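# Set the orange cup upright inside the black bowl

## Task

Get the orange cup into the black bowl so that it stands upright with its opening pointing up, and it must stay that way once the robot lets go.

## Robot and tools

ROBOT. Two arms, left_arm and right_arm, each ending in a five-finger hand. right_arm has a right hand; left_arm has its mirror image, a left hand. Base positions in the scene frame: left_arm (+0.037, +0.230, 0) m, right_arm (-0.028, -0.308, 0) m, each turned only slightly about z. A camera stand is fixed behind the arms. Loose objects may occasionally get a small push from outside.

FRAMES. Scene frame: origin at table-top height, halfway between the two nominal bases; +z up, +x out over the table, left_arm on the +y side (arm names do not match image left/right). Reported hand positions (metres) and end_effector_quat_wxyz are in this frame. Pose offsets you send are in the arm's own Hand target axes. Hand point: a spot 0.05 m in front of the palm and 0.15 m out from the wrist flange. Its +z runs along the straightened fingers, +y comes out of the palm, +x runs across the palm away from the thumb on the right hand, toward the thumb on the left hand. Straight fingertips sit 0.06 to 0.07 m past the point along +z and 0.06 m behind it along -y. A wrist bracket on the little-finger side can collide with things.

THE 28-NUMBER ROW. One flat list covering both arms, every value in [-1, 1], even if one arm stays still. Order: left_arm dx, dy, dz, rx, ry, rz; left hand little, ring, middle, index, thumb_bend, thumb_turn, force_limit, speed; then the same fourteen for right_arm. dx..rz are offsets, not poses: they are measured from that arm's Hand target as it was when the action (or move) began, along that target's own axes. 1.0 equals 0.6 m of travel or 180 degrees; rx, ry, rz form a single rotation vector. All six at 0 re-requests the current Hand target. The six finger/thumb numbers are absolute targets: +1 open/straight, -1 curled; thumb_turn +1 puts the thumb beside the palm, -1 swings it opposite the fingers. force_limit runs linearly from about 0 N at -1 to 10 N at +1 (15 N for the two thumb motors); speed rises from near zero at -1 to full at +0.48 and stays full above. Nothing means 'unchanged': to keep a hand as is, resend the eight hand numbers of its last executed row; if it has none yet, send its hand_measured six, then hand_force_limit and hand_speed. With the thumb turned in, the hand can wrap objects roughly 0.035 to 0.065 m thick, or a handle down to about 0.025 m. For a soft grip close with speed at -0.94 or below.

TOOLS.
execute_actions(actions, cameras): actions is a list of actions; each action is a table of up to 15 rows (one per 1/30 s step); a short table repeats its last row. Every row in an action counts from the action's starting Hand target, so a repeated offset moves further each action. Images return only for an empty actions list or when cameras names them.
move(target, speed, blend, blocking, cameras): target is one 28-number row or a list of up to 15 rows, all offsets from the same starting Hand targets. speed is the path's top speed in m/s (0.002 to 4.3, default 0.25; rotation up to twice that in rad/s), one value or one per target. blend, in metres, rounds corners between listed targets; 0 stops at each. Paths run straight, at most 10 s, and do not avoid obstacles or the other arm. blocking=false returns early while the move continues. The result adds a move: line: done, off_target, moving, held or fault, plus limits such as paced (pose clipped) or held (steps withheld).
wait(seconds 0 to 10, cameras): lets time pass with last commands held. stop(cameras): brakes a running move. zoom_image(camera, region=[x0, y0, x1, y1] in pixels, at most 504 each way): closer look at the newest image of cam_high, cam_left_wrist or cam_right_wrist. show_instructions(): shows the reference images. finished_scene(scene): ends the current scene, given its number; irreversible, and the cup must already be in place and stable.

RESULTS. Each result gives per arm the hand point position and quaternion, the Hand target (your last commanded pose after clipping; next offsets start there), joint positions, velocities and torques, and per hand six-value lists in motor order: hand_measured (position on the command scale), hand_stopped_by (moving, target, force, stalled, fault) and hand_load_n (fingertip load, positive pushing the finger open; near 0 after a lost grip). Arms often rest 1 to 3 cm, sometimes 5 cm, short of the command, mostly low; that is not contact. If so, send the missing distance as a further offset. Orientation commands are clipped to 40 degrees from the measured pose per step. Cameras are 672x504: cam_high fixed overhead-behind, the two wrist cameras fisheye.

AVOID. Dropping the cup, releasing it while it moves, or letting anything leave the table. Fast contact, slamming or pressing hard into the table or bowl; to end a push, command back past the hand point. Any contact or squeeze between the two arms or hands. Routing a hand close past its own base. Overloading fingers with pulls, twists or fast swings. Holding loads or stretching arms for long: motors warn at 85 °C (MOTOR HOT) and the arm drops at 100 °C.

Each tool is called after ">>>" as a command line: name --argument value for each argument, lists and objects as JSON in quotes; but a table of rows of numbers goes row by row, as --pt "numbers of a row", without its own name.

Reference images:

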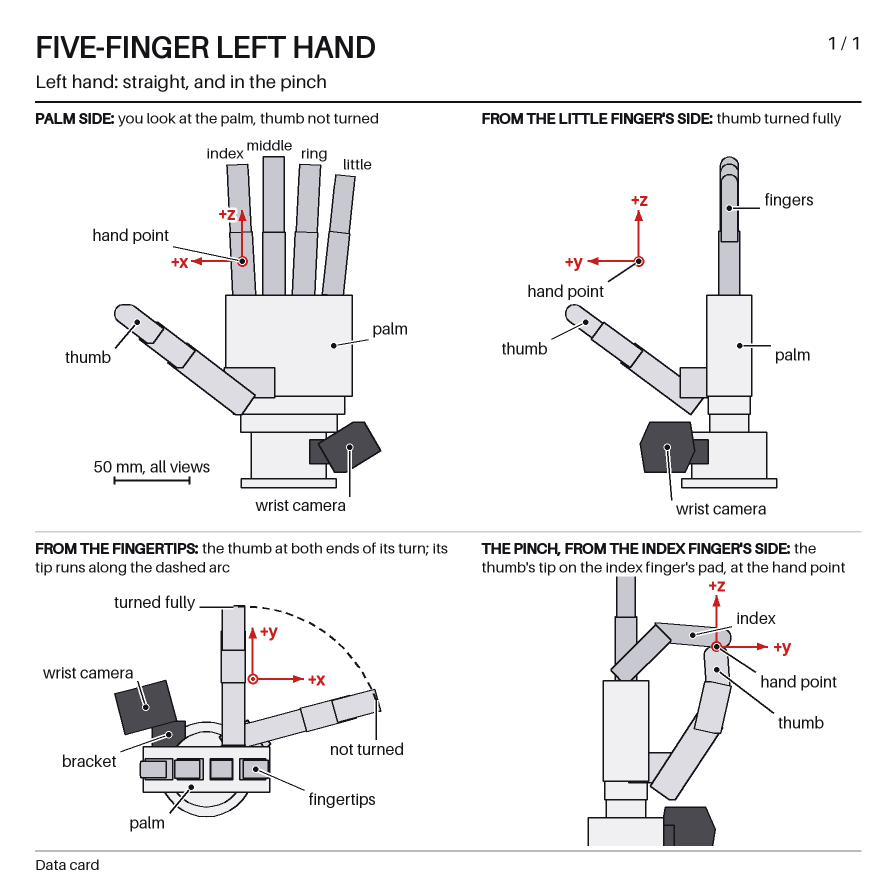

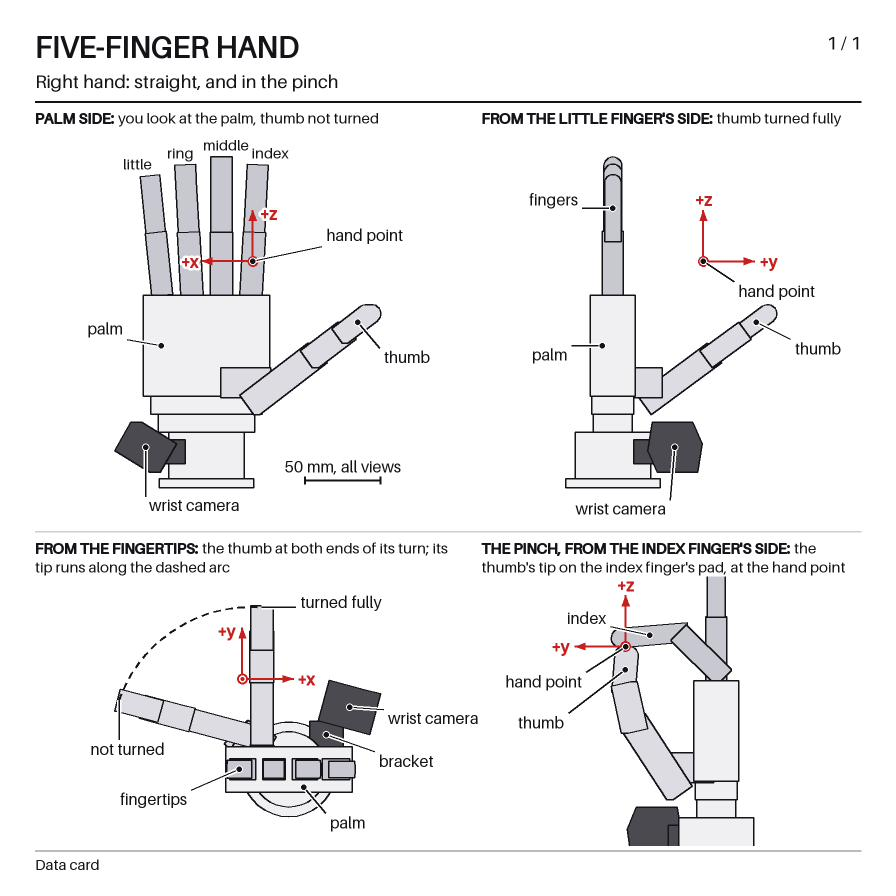

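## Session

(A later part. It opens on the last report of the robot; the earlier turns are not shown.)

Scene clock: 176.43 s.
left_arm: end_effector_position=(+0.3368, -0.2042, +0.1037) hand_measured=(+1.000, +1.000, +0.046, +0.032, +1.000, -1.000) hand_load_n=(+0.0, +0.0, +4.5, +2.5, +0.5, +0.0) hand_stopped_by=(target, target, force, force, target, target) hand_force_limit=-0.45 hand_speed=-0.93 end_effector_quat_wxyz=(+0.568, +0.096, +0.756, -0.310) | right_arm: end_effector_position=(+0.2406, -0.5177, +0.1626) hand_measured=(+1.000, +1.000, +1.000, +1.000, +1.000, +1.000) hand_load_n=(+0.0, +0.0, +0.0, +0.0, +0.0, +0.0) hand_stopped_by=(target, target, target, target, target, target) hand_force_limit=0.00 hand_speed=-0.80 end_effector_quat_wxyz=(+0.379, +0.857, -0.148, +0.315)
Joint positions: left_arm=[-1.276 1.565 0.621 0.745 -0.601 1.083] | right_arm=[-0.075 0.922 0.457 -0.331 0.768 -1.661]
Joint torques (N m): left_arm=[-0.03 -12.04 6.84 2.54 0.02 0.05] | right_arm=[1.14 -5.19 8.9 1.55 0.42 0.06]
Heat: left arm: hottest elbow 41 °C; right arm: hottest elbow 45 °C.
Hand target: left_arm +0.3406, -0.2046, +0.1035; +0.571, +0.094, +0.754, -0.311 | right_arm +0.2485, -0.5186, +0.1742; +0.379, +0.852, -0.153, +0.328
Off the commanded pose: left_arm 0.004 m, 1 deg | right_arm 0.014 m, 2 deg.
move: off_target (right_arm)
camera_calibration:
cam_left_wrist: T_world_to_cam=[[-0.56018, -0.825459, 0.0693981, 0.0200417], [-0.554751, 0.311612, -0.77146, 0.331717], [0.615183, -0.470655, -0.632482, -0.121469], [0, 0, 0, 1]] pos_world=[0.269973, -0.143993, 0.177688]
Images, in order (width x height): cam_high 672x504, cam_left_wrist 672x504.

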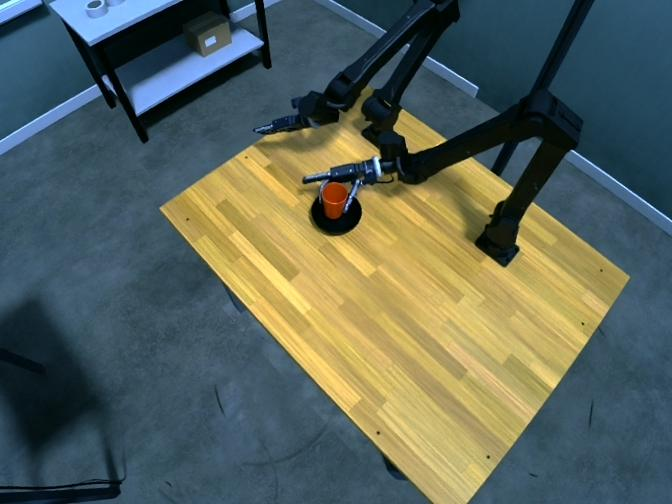

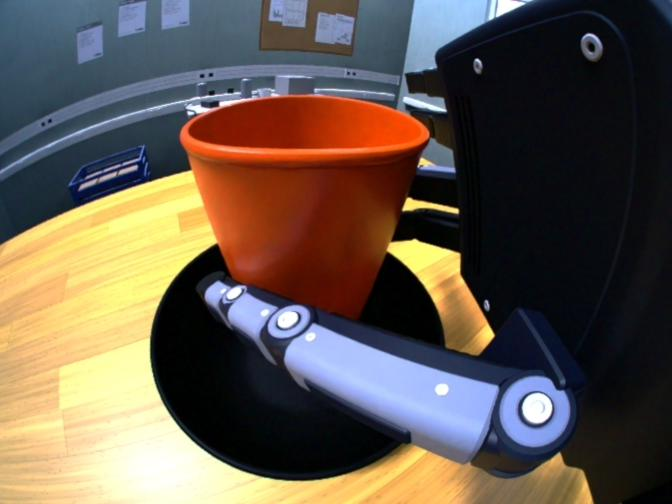

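>>> move --target '[0.0275,0.019,-0.0157,-0.002,-0.0008,0.008,1,1,-0.25,-0.2,1,-1,-0.45,-0.93,0,0,0,0,0,0,1,1,1,1,1,1,0.0,-0.8]' --speed 0.06 --cameras '["cam_high","cam_left_wrist"]'

>>> zoom_image --camera "cam_high" --region '[295, 150, 395, 250]'

Scene clock: 189.43 s.
left_arm: end_effector_position=(+0.3351, -0.1903, +0.0853) hand_measured=(+1.000, +1.000, +0.046, +0.032, +1.000, -1.000) hand_load_n=(+0.0, +0.0, +4.5, +2.5, +0.5, -0.5) hand_stopped_by=(target, target, force, force, target, target) hand_force_limit=-0.45 hand_speed=-0.93 end_effector_quat_wxyz=(+0.573, +0.097, +0.757, -0.300) | right_arm: end_effector_position=(+0.2406, -0.5177, +0.1626) hand_measured=(+1.000, +1.000, +1.000, +1.000, +1.000, +1.000) hand_load_n=(+0.0, +0.0, +0.0, +0.0, +0.0, +0.0) hand_stopped_by=(target, target, target, target, target, target) hand_force_limit=0.00 hand_speed=-0.80 end_effector_quat_wxyz=(+0.379, +0.857, -0.148, +0.315)
Joint positions: left_arm=[-1.276 1.601 0.58 0.819 -0.618 1.098] | right_arm=[-0.075 0.922 0.457 -0.331 0.768 -1.661]
Joint torques (N m): left_arm=[-1.2 -11.93 6.3 2.37 -0.11 0.12] | right_arm=[1.14 -5.19 8.91 1.55 0.42 0.06]
Heat: left arm: hottest elbow 41 °C; right arm: hottest elbow 45 °C.
Hand target: left_arm +0.3332, -0.1936, +0.0857; +0.576, +0.101, +0.753, -0.302 | right_arm +0.2485, -0.5186, +0.1742; +0.379, +0.852, -0.153, +0.328
Off the commanded pose: left_arm 0.004 m, 1 deg | right_arm 0.014 m, 2 deg.
move: off_target (right_arm)
camera_calibration:
cam_left_wrist: T_world_to_cam=[[-0.5492, -0.834156, 0.0506365, 0.0281213], [-0.551052, 0.315922, -0.772356, 0.311906], [0.628268, -0.452081, -0.633168, -0.126279], [0, 0, 0, 1]] pos_world=[0.266658, -0.132169, 0.159523]
Images, in order (width x height): cam_high 672x504, cam_left_wrist 672x504.

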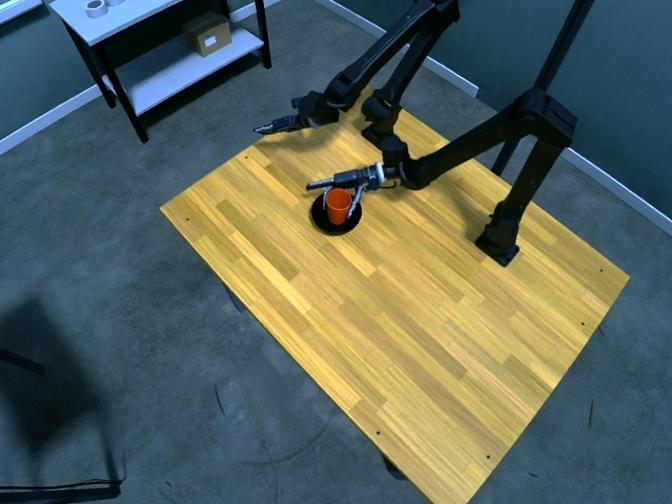

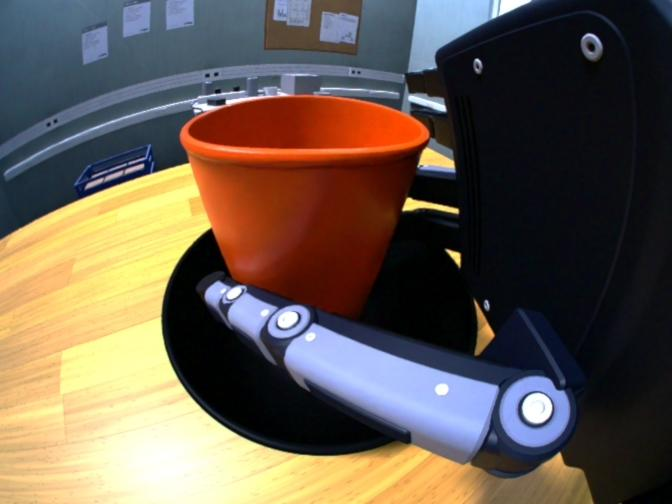

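Scaled by 5.040 from the camera's 672x504 image, which has a finer 960x720 frame.

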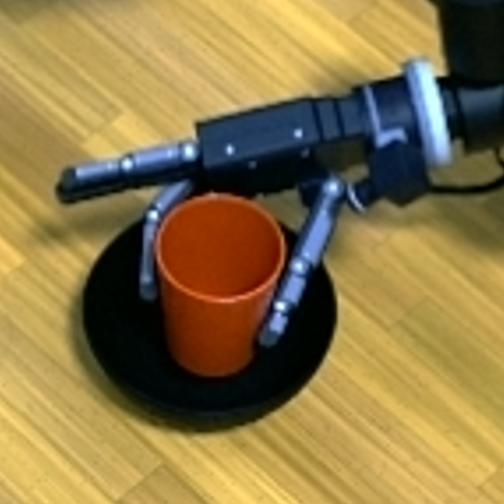

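>>> move --target '[0.0195,-0.0002,0.0078,0,0,0,1,1,-0.25,-0.2,1,-1,-0.45,-0.93,0,0,0,0,0,0,1,1,1,1,1,1,0.0,-0.8]' --speed 0.04 --cameras '["cam_high","cam_left_wrist"]'

>>> zoom_image --camera "cam_high" --region '[295, 150, 395, 250]'

Scene clock: 198.20 s.
left_arm: end_effector_position=(+0.3342, -0.1918, +0.0708) hand_measured=(+1.000, +1.000, +0.046, +0.032, +1.000, -1.000) hand_load_n=(+0.0, +0.0, +4.5, +2.5, +1.0, +0.0) hand_stopped_by=(target, target, force, force, target, target) hand_force_limit=-0.45 hand_speed=-0.93 end_effector_quat_wxyz=(+0.572, +0.099, +0.758, -0.297) | right_arm: end_effector_position=(+0.2406, -0.5177, +0.1626) hand_measured=(+1.000, +1.000, +1.000, +1.000, +1.000, +1.000) hand_load_n=(+0.0, +0.0, +0.5, +0.0, +0.0, +0.0) hand_stopped_by=(target, target, target, target, target, target) hand_force_limit=0.00 hand_speed=-0.80 end_effector_quat_wxyz=(+0.379, +0.857, -0.148, +0.315)
Joint positions: left_arm=[-1.28 1.647 0.58 0.856 -0.622 1.098] | right_arm=[-0.075 0.922 0.457 -0.331 0.768 -1.661]
Joint torques (N m): left_arm=[-1.26 -12.22 6.63 2.36 -0.11 0.1] | right_arm=[1.14 -5.19 8.9 1.57 0.42 0.06]
Heat: left arm: hottest elbow 40 °C; right arm: hottest elbow 45 °C.
Hand target: left_arm +0.3332, -0.1986, +0.0741; +0.576, +0.101, +0.753, -0.302 | right_arm +0.2485, -0.5186, +0.1742; +0.379, +0.852, -0.153, +0.328
Off the commanded pose: left_arm 0.008 m, 1 deg | right_arm 0.014 m, 2 deg.
move: off_target (right_arm)
camera_calibration:
cam_left_wrist: T_world_to_cam=[[-0.548817, -0.834772, 0.0442202, 0.0272992], [-0.5526, 0.322596, -0.768482, 0.302173], [0.627242, -0.446192, -0.638342, -0.133752], [0, 0, 0, 1]] pos_world=[0.265858, -0.13437, 0.145628]
Images, in order (width x height): cam_high 672x504, cam_left_wrist 672x504.

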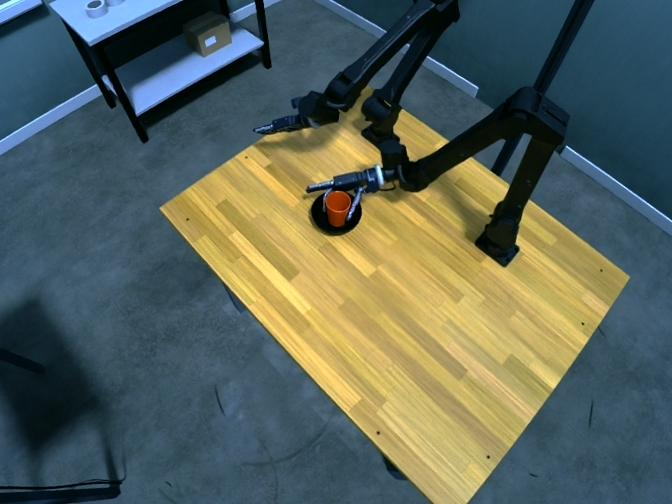

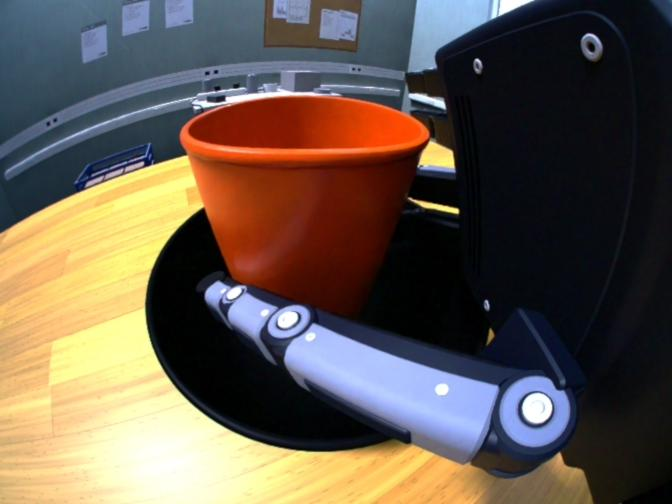

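Scaled by 5.040 from the camera's 672x504 image, which has a finer 960x720 frame.

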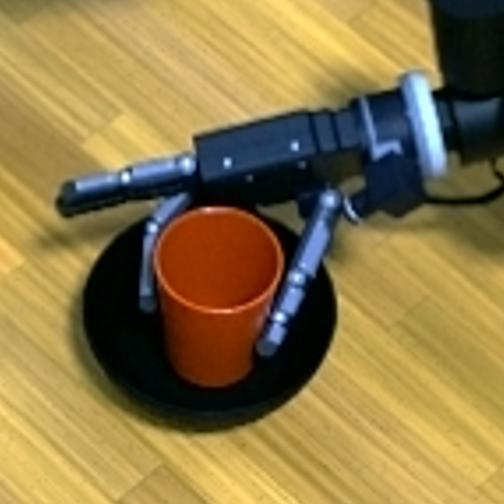

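>>> move --target '[0,0,0,0,0,0,1,1,0.6,0.6,1,-1,-0.45,-0.9,0,0,0,0,0,0,1,1,1,1,1,1,0.0,-0.8]' --speed 0.05 --cameras '["all"]'

>>> zoom_image --camera "cam_high" --region '[295, 150, 395, 250]'

Scene clock: 212.73 s.
left_arm: end_effector_position=(+0.3346, -0.1914, +0.0714) hand_measured=(+1.000, +1.000, +0.600, +0.600, +1.000, -1.000) hand_load_n=(+0.0, +0.0, +0.0, -0.5, +0.0, +0.0) hand_stopped_by=(target, target, target, target, target, target) hand_force_limit=-0.45 hand_speed=-0.90 end_effector_quat_wxyz=(+0.573, +0.099, +0.758, -0.296) | right_arm: end_effector_position=(+0.2406, -0.5177, +0.1626) hand_measured=(+1.000, +1.000, +1.000, +1.000, +1.000, +1.000) hand_load_n=(+0.0, +0.0, +0.0, +0.0, +0.0, +0.0) hand_stopped_by=(target, target, target, target, target, target) hand_force_limit=0.00 hand_speed=-0.80 end_effector_quat_wxyz=(+0.379, +0.857, -0.148, +0.315)
Joint positions: left_arm=[-1.28 1.647 0.58 0.858 -0.625 1.101] | right_arm=[-0.075 0.922 0.457 -0.331 0.768 -1.661]
Joint torques (N m): left_arm=[-1.26 -12.22 6.63 2.36 -0.04 0.08] | right_arm=[1.14 -5.19 8.9 1.55 0.42 0.06]
Heat: left arm: hottest elbow 40 °C; right arm: hottest elbow 45 °C.
Hand target: left_arm +0.3332, -0.1986, +0.0741; +0.576, +0.101, +0.753, -0.302 | right_arm +0.2485, -0.5186, +0.1742; +0.379, +0.852, -0.153, +0.328
Off the commanded pose: left_arm 0.008 m, 1 deg | right_arm 0.014 m, 2 deg.
move: off_target (right_arm)
camera_calibration:
cam_left_wrist: T_world_to_cam=[[-0.54751, -0.835725, 0.0423762, 0.0272983], [-0.551161, 0.322053, -0.769743, 0.302201], [0.629646, -0.444798, -0.636946, -0.13412], [0, 0, 0, 1]] pos_world=[0.265956, -0.134167, 0.146033]
cam_right_wrist: T_world_to_cam=[[-0.253131, -0.627257, 0.736528, -0.391088], [-0.958295, 0.266963, -0.101992, 0.378656], [-0.132651, -0.731628, -0.668673, -0.125704], [0, 0, 0, 1]] pos_world=[0.247193, -0.438368, 0.242612]

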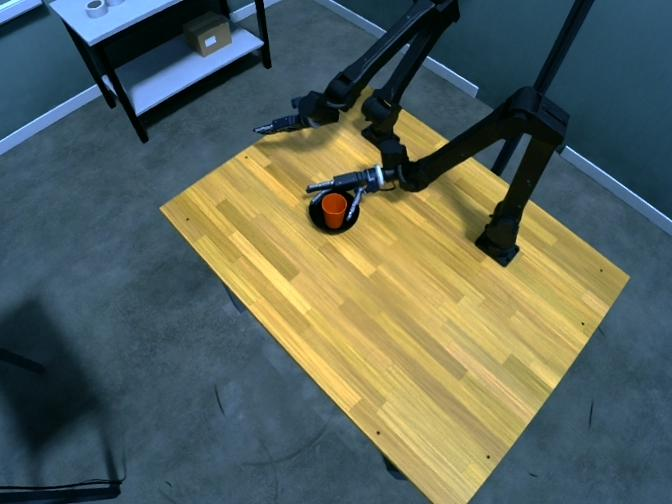

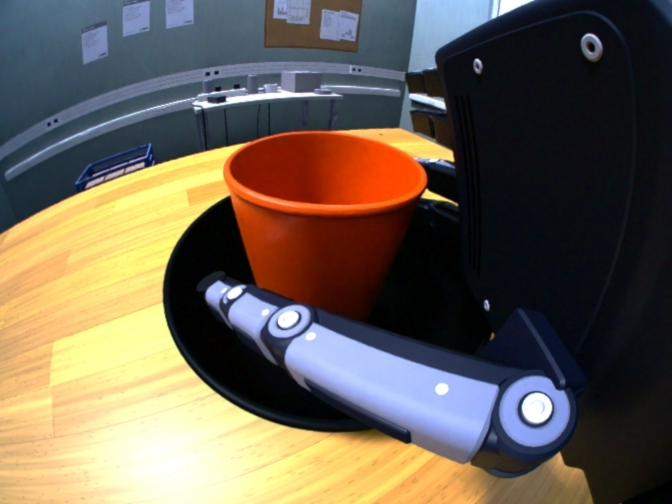

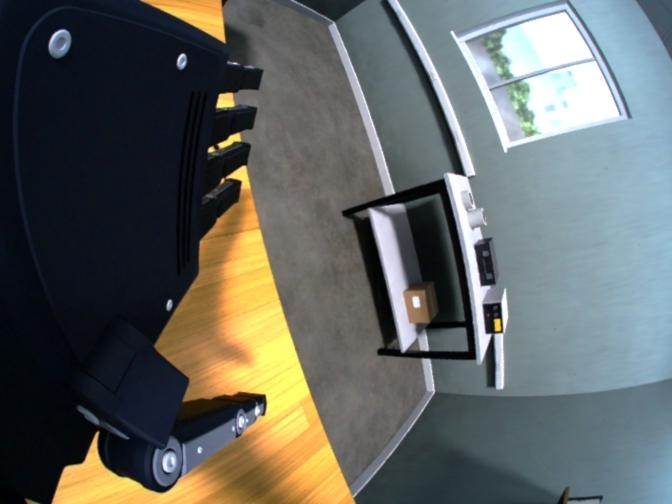

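Scaled by 5.040 from the camera's 672x504 image, which has a finer 960x720 frame.

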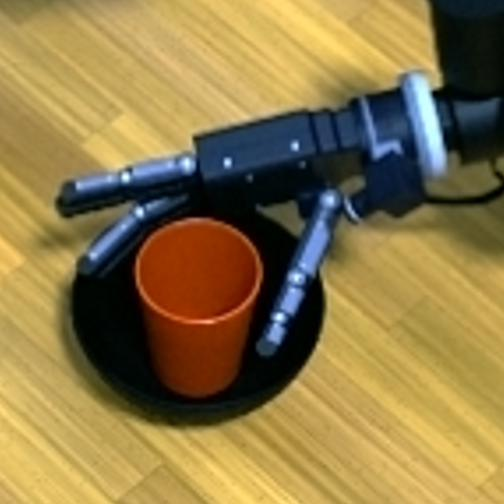

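>>> move --pt "-0.029 -0.0179 -0.0238 0 0 0 1 1 0.6 0.6 1 -1 -0.45 -0.9 0 0 0 0 0 0 1 1 1 1 1 1 0.0 -0.8" --pt "-0.0724 -0.1067 -0.0862 0 0 0 1 1 0.6 0.6 1 -1 -0.45 -0.9 0 0 0 0 0 0 1 1 1 1 1 1 0.0 -0.8" --pt "-0.1867 -0.2067 -0.1515 0 0 0 1 1 0.6 0.6 1 -1 -0.45 -0.9 0 0 0 0 0 0 1 1 1 1 1 1 0.0 -0.8" --speed '[0.06,0.08,0.15]' --blend '[0.01,0.03,0]' --cameras '["cam_high"]'

>>> zoom_image --camera "cam_high" --region '[295, 150, 395, 250]'

Scene clock: 222.10 s.
left_arm: end_effector_position=(+0.2353, -0.2104, +0.2115) hand_measured=(+1.000, +1.000, +0.600, +0.600, +1.000, -1.000) hand_load_n=(+0.0, +0.0, +0.0, +0.0, +0.0, +0.5) hand_stopped_by=(target, target, target, target, target, target) hand_force_limit=-0.45 hand_speed=-0.90 end_effector_quat_wxyz=(+0.574, +0.115, +0.760, -0.282) | right_arm: end_effector_position=(+0.2406, -0.5177, +0.1626) hand_measured=(+1.000, +1.000, +1.000, +1.000, +1.000, +1.000) hand_load_n=(+0.0, +0.0, -0.5, +0.0, +0.0, +0.0) hand_stopped_by=(target, target, target, target, target, target) hand_force_limit=0.00 hand_speed=-0.80 end_effector_quat_wxyz=(+0.379, +0.857, -0.148, +0.315)
Joint positions: left_arm=[-1.552 1.282 0.737 0.254 -0.886 1.038] | right_arm=[-0.075 0.922 0.457 -0.331 0.768 -1.661]
Joint torques (N m): left_arm=[-0.91 -11.34 12.66 1.35 -0.2 -0.04] | right_arm=[1.08 -5.19 8.9 1.57 0.42 0.06]
Heat: left arm: hottest elbow 40 °C; right arm: hottest elbow 45 °C.
Hand target: left_arm +0.2334, -0.2238, +0.2341; +0.576, +0.101, +0.753, -0.302 | right_arm +0.2485, -0.5186, +0.1742; +0.379, +0.852, -0.153, +0.328
Off the commanded pose: left_arm 0.026 m, 3 deg | right_arm 0.014 m, 2 deg.
move: off_target (left_arm, right_arm)
Images, in order (width x height): cam_high 672x504.

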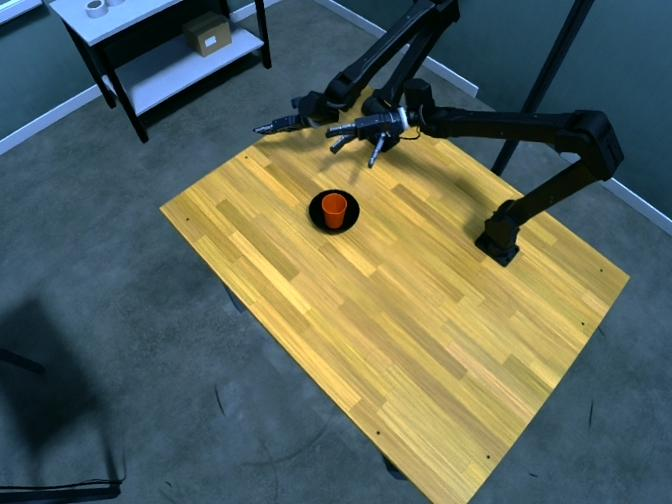

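Scaled by 5.040 from the camera's 672x504 image, which has a finer 960x720 frame.

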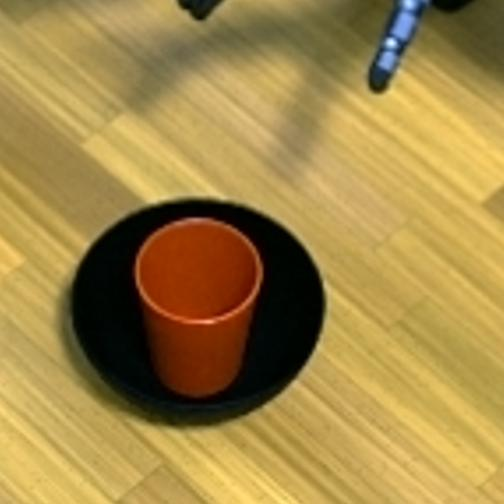

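>>> finished_scene --scene 2

The scene is finished: the task was done.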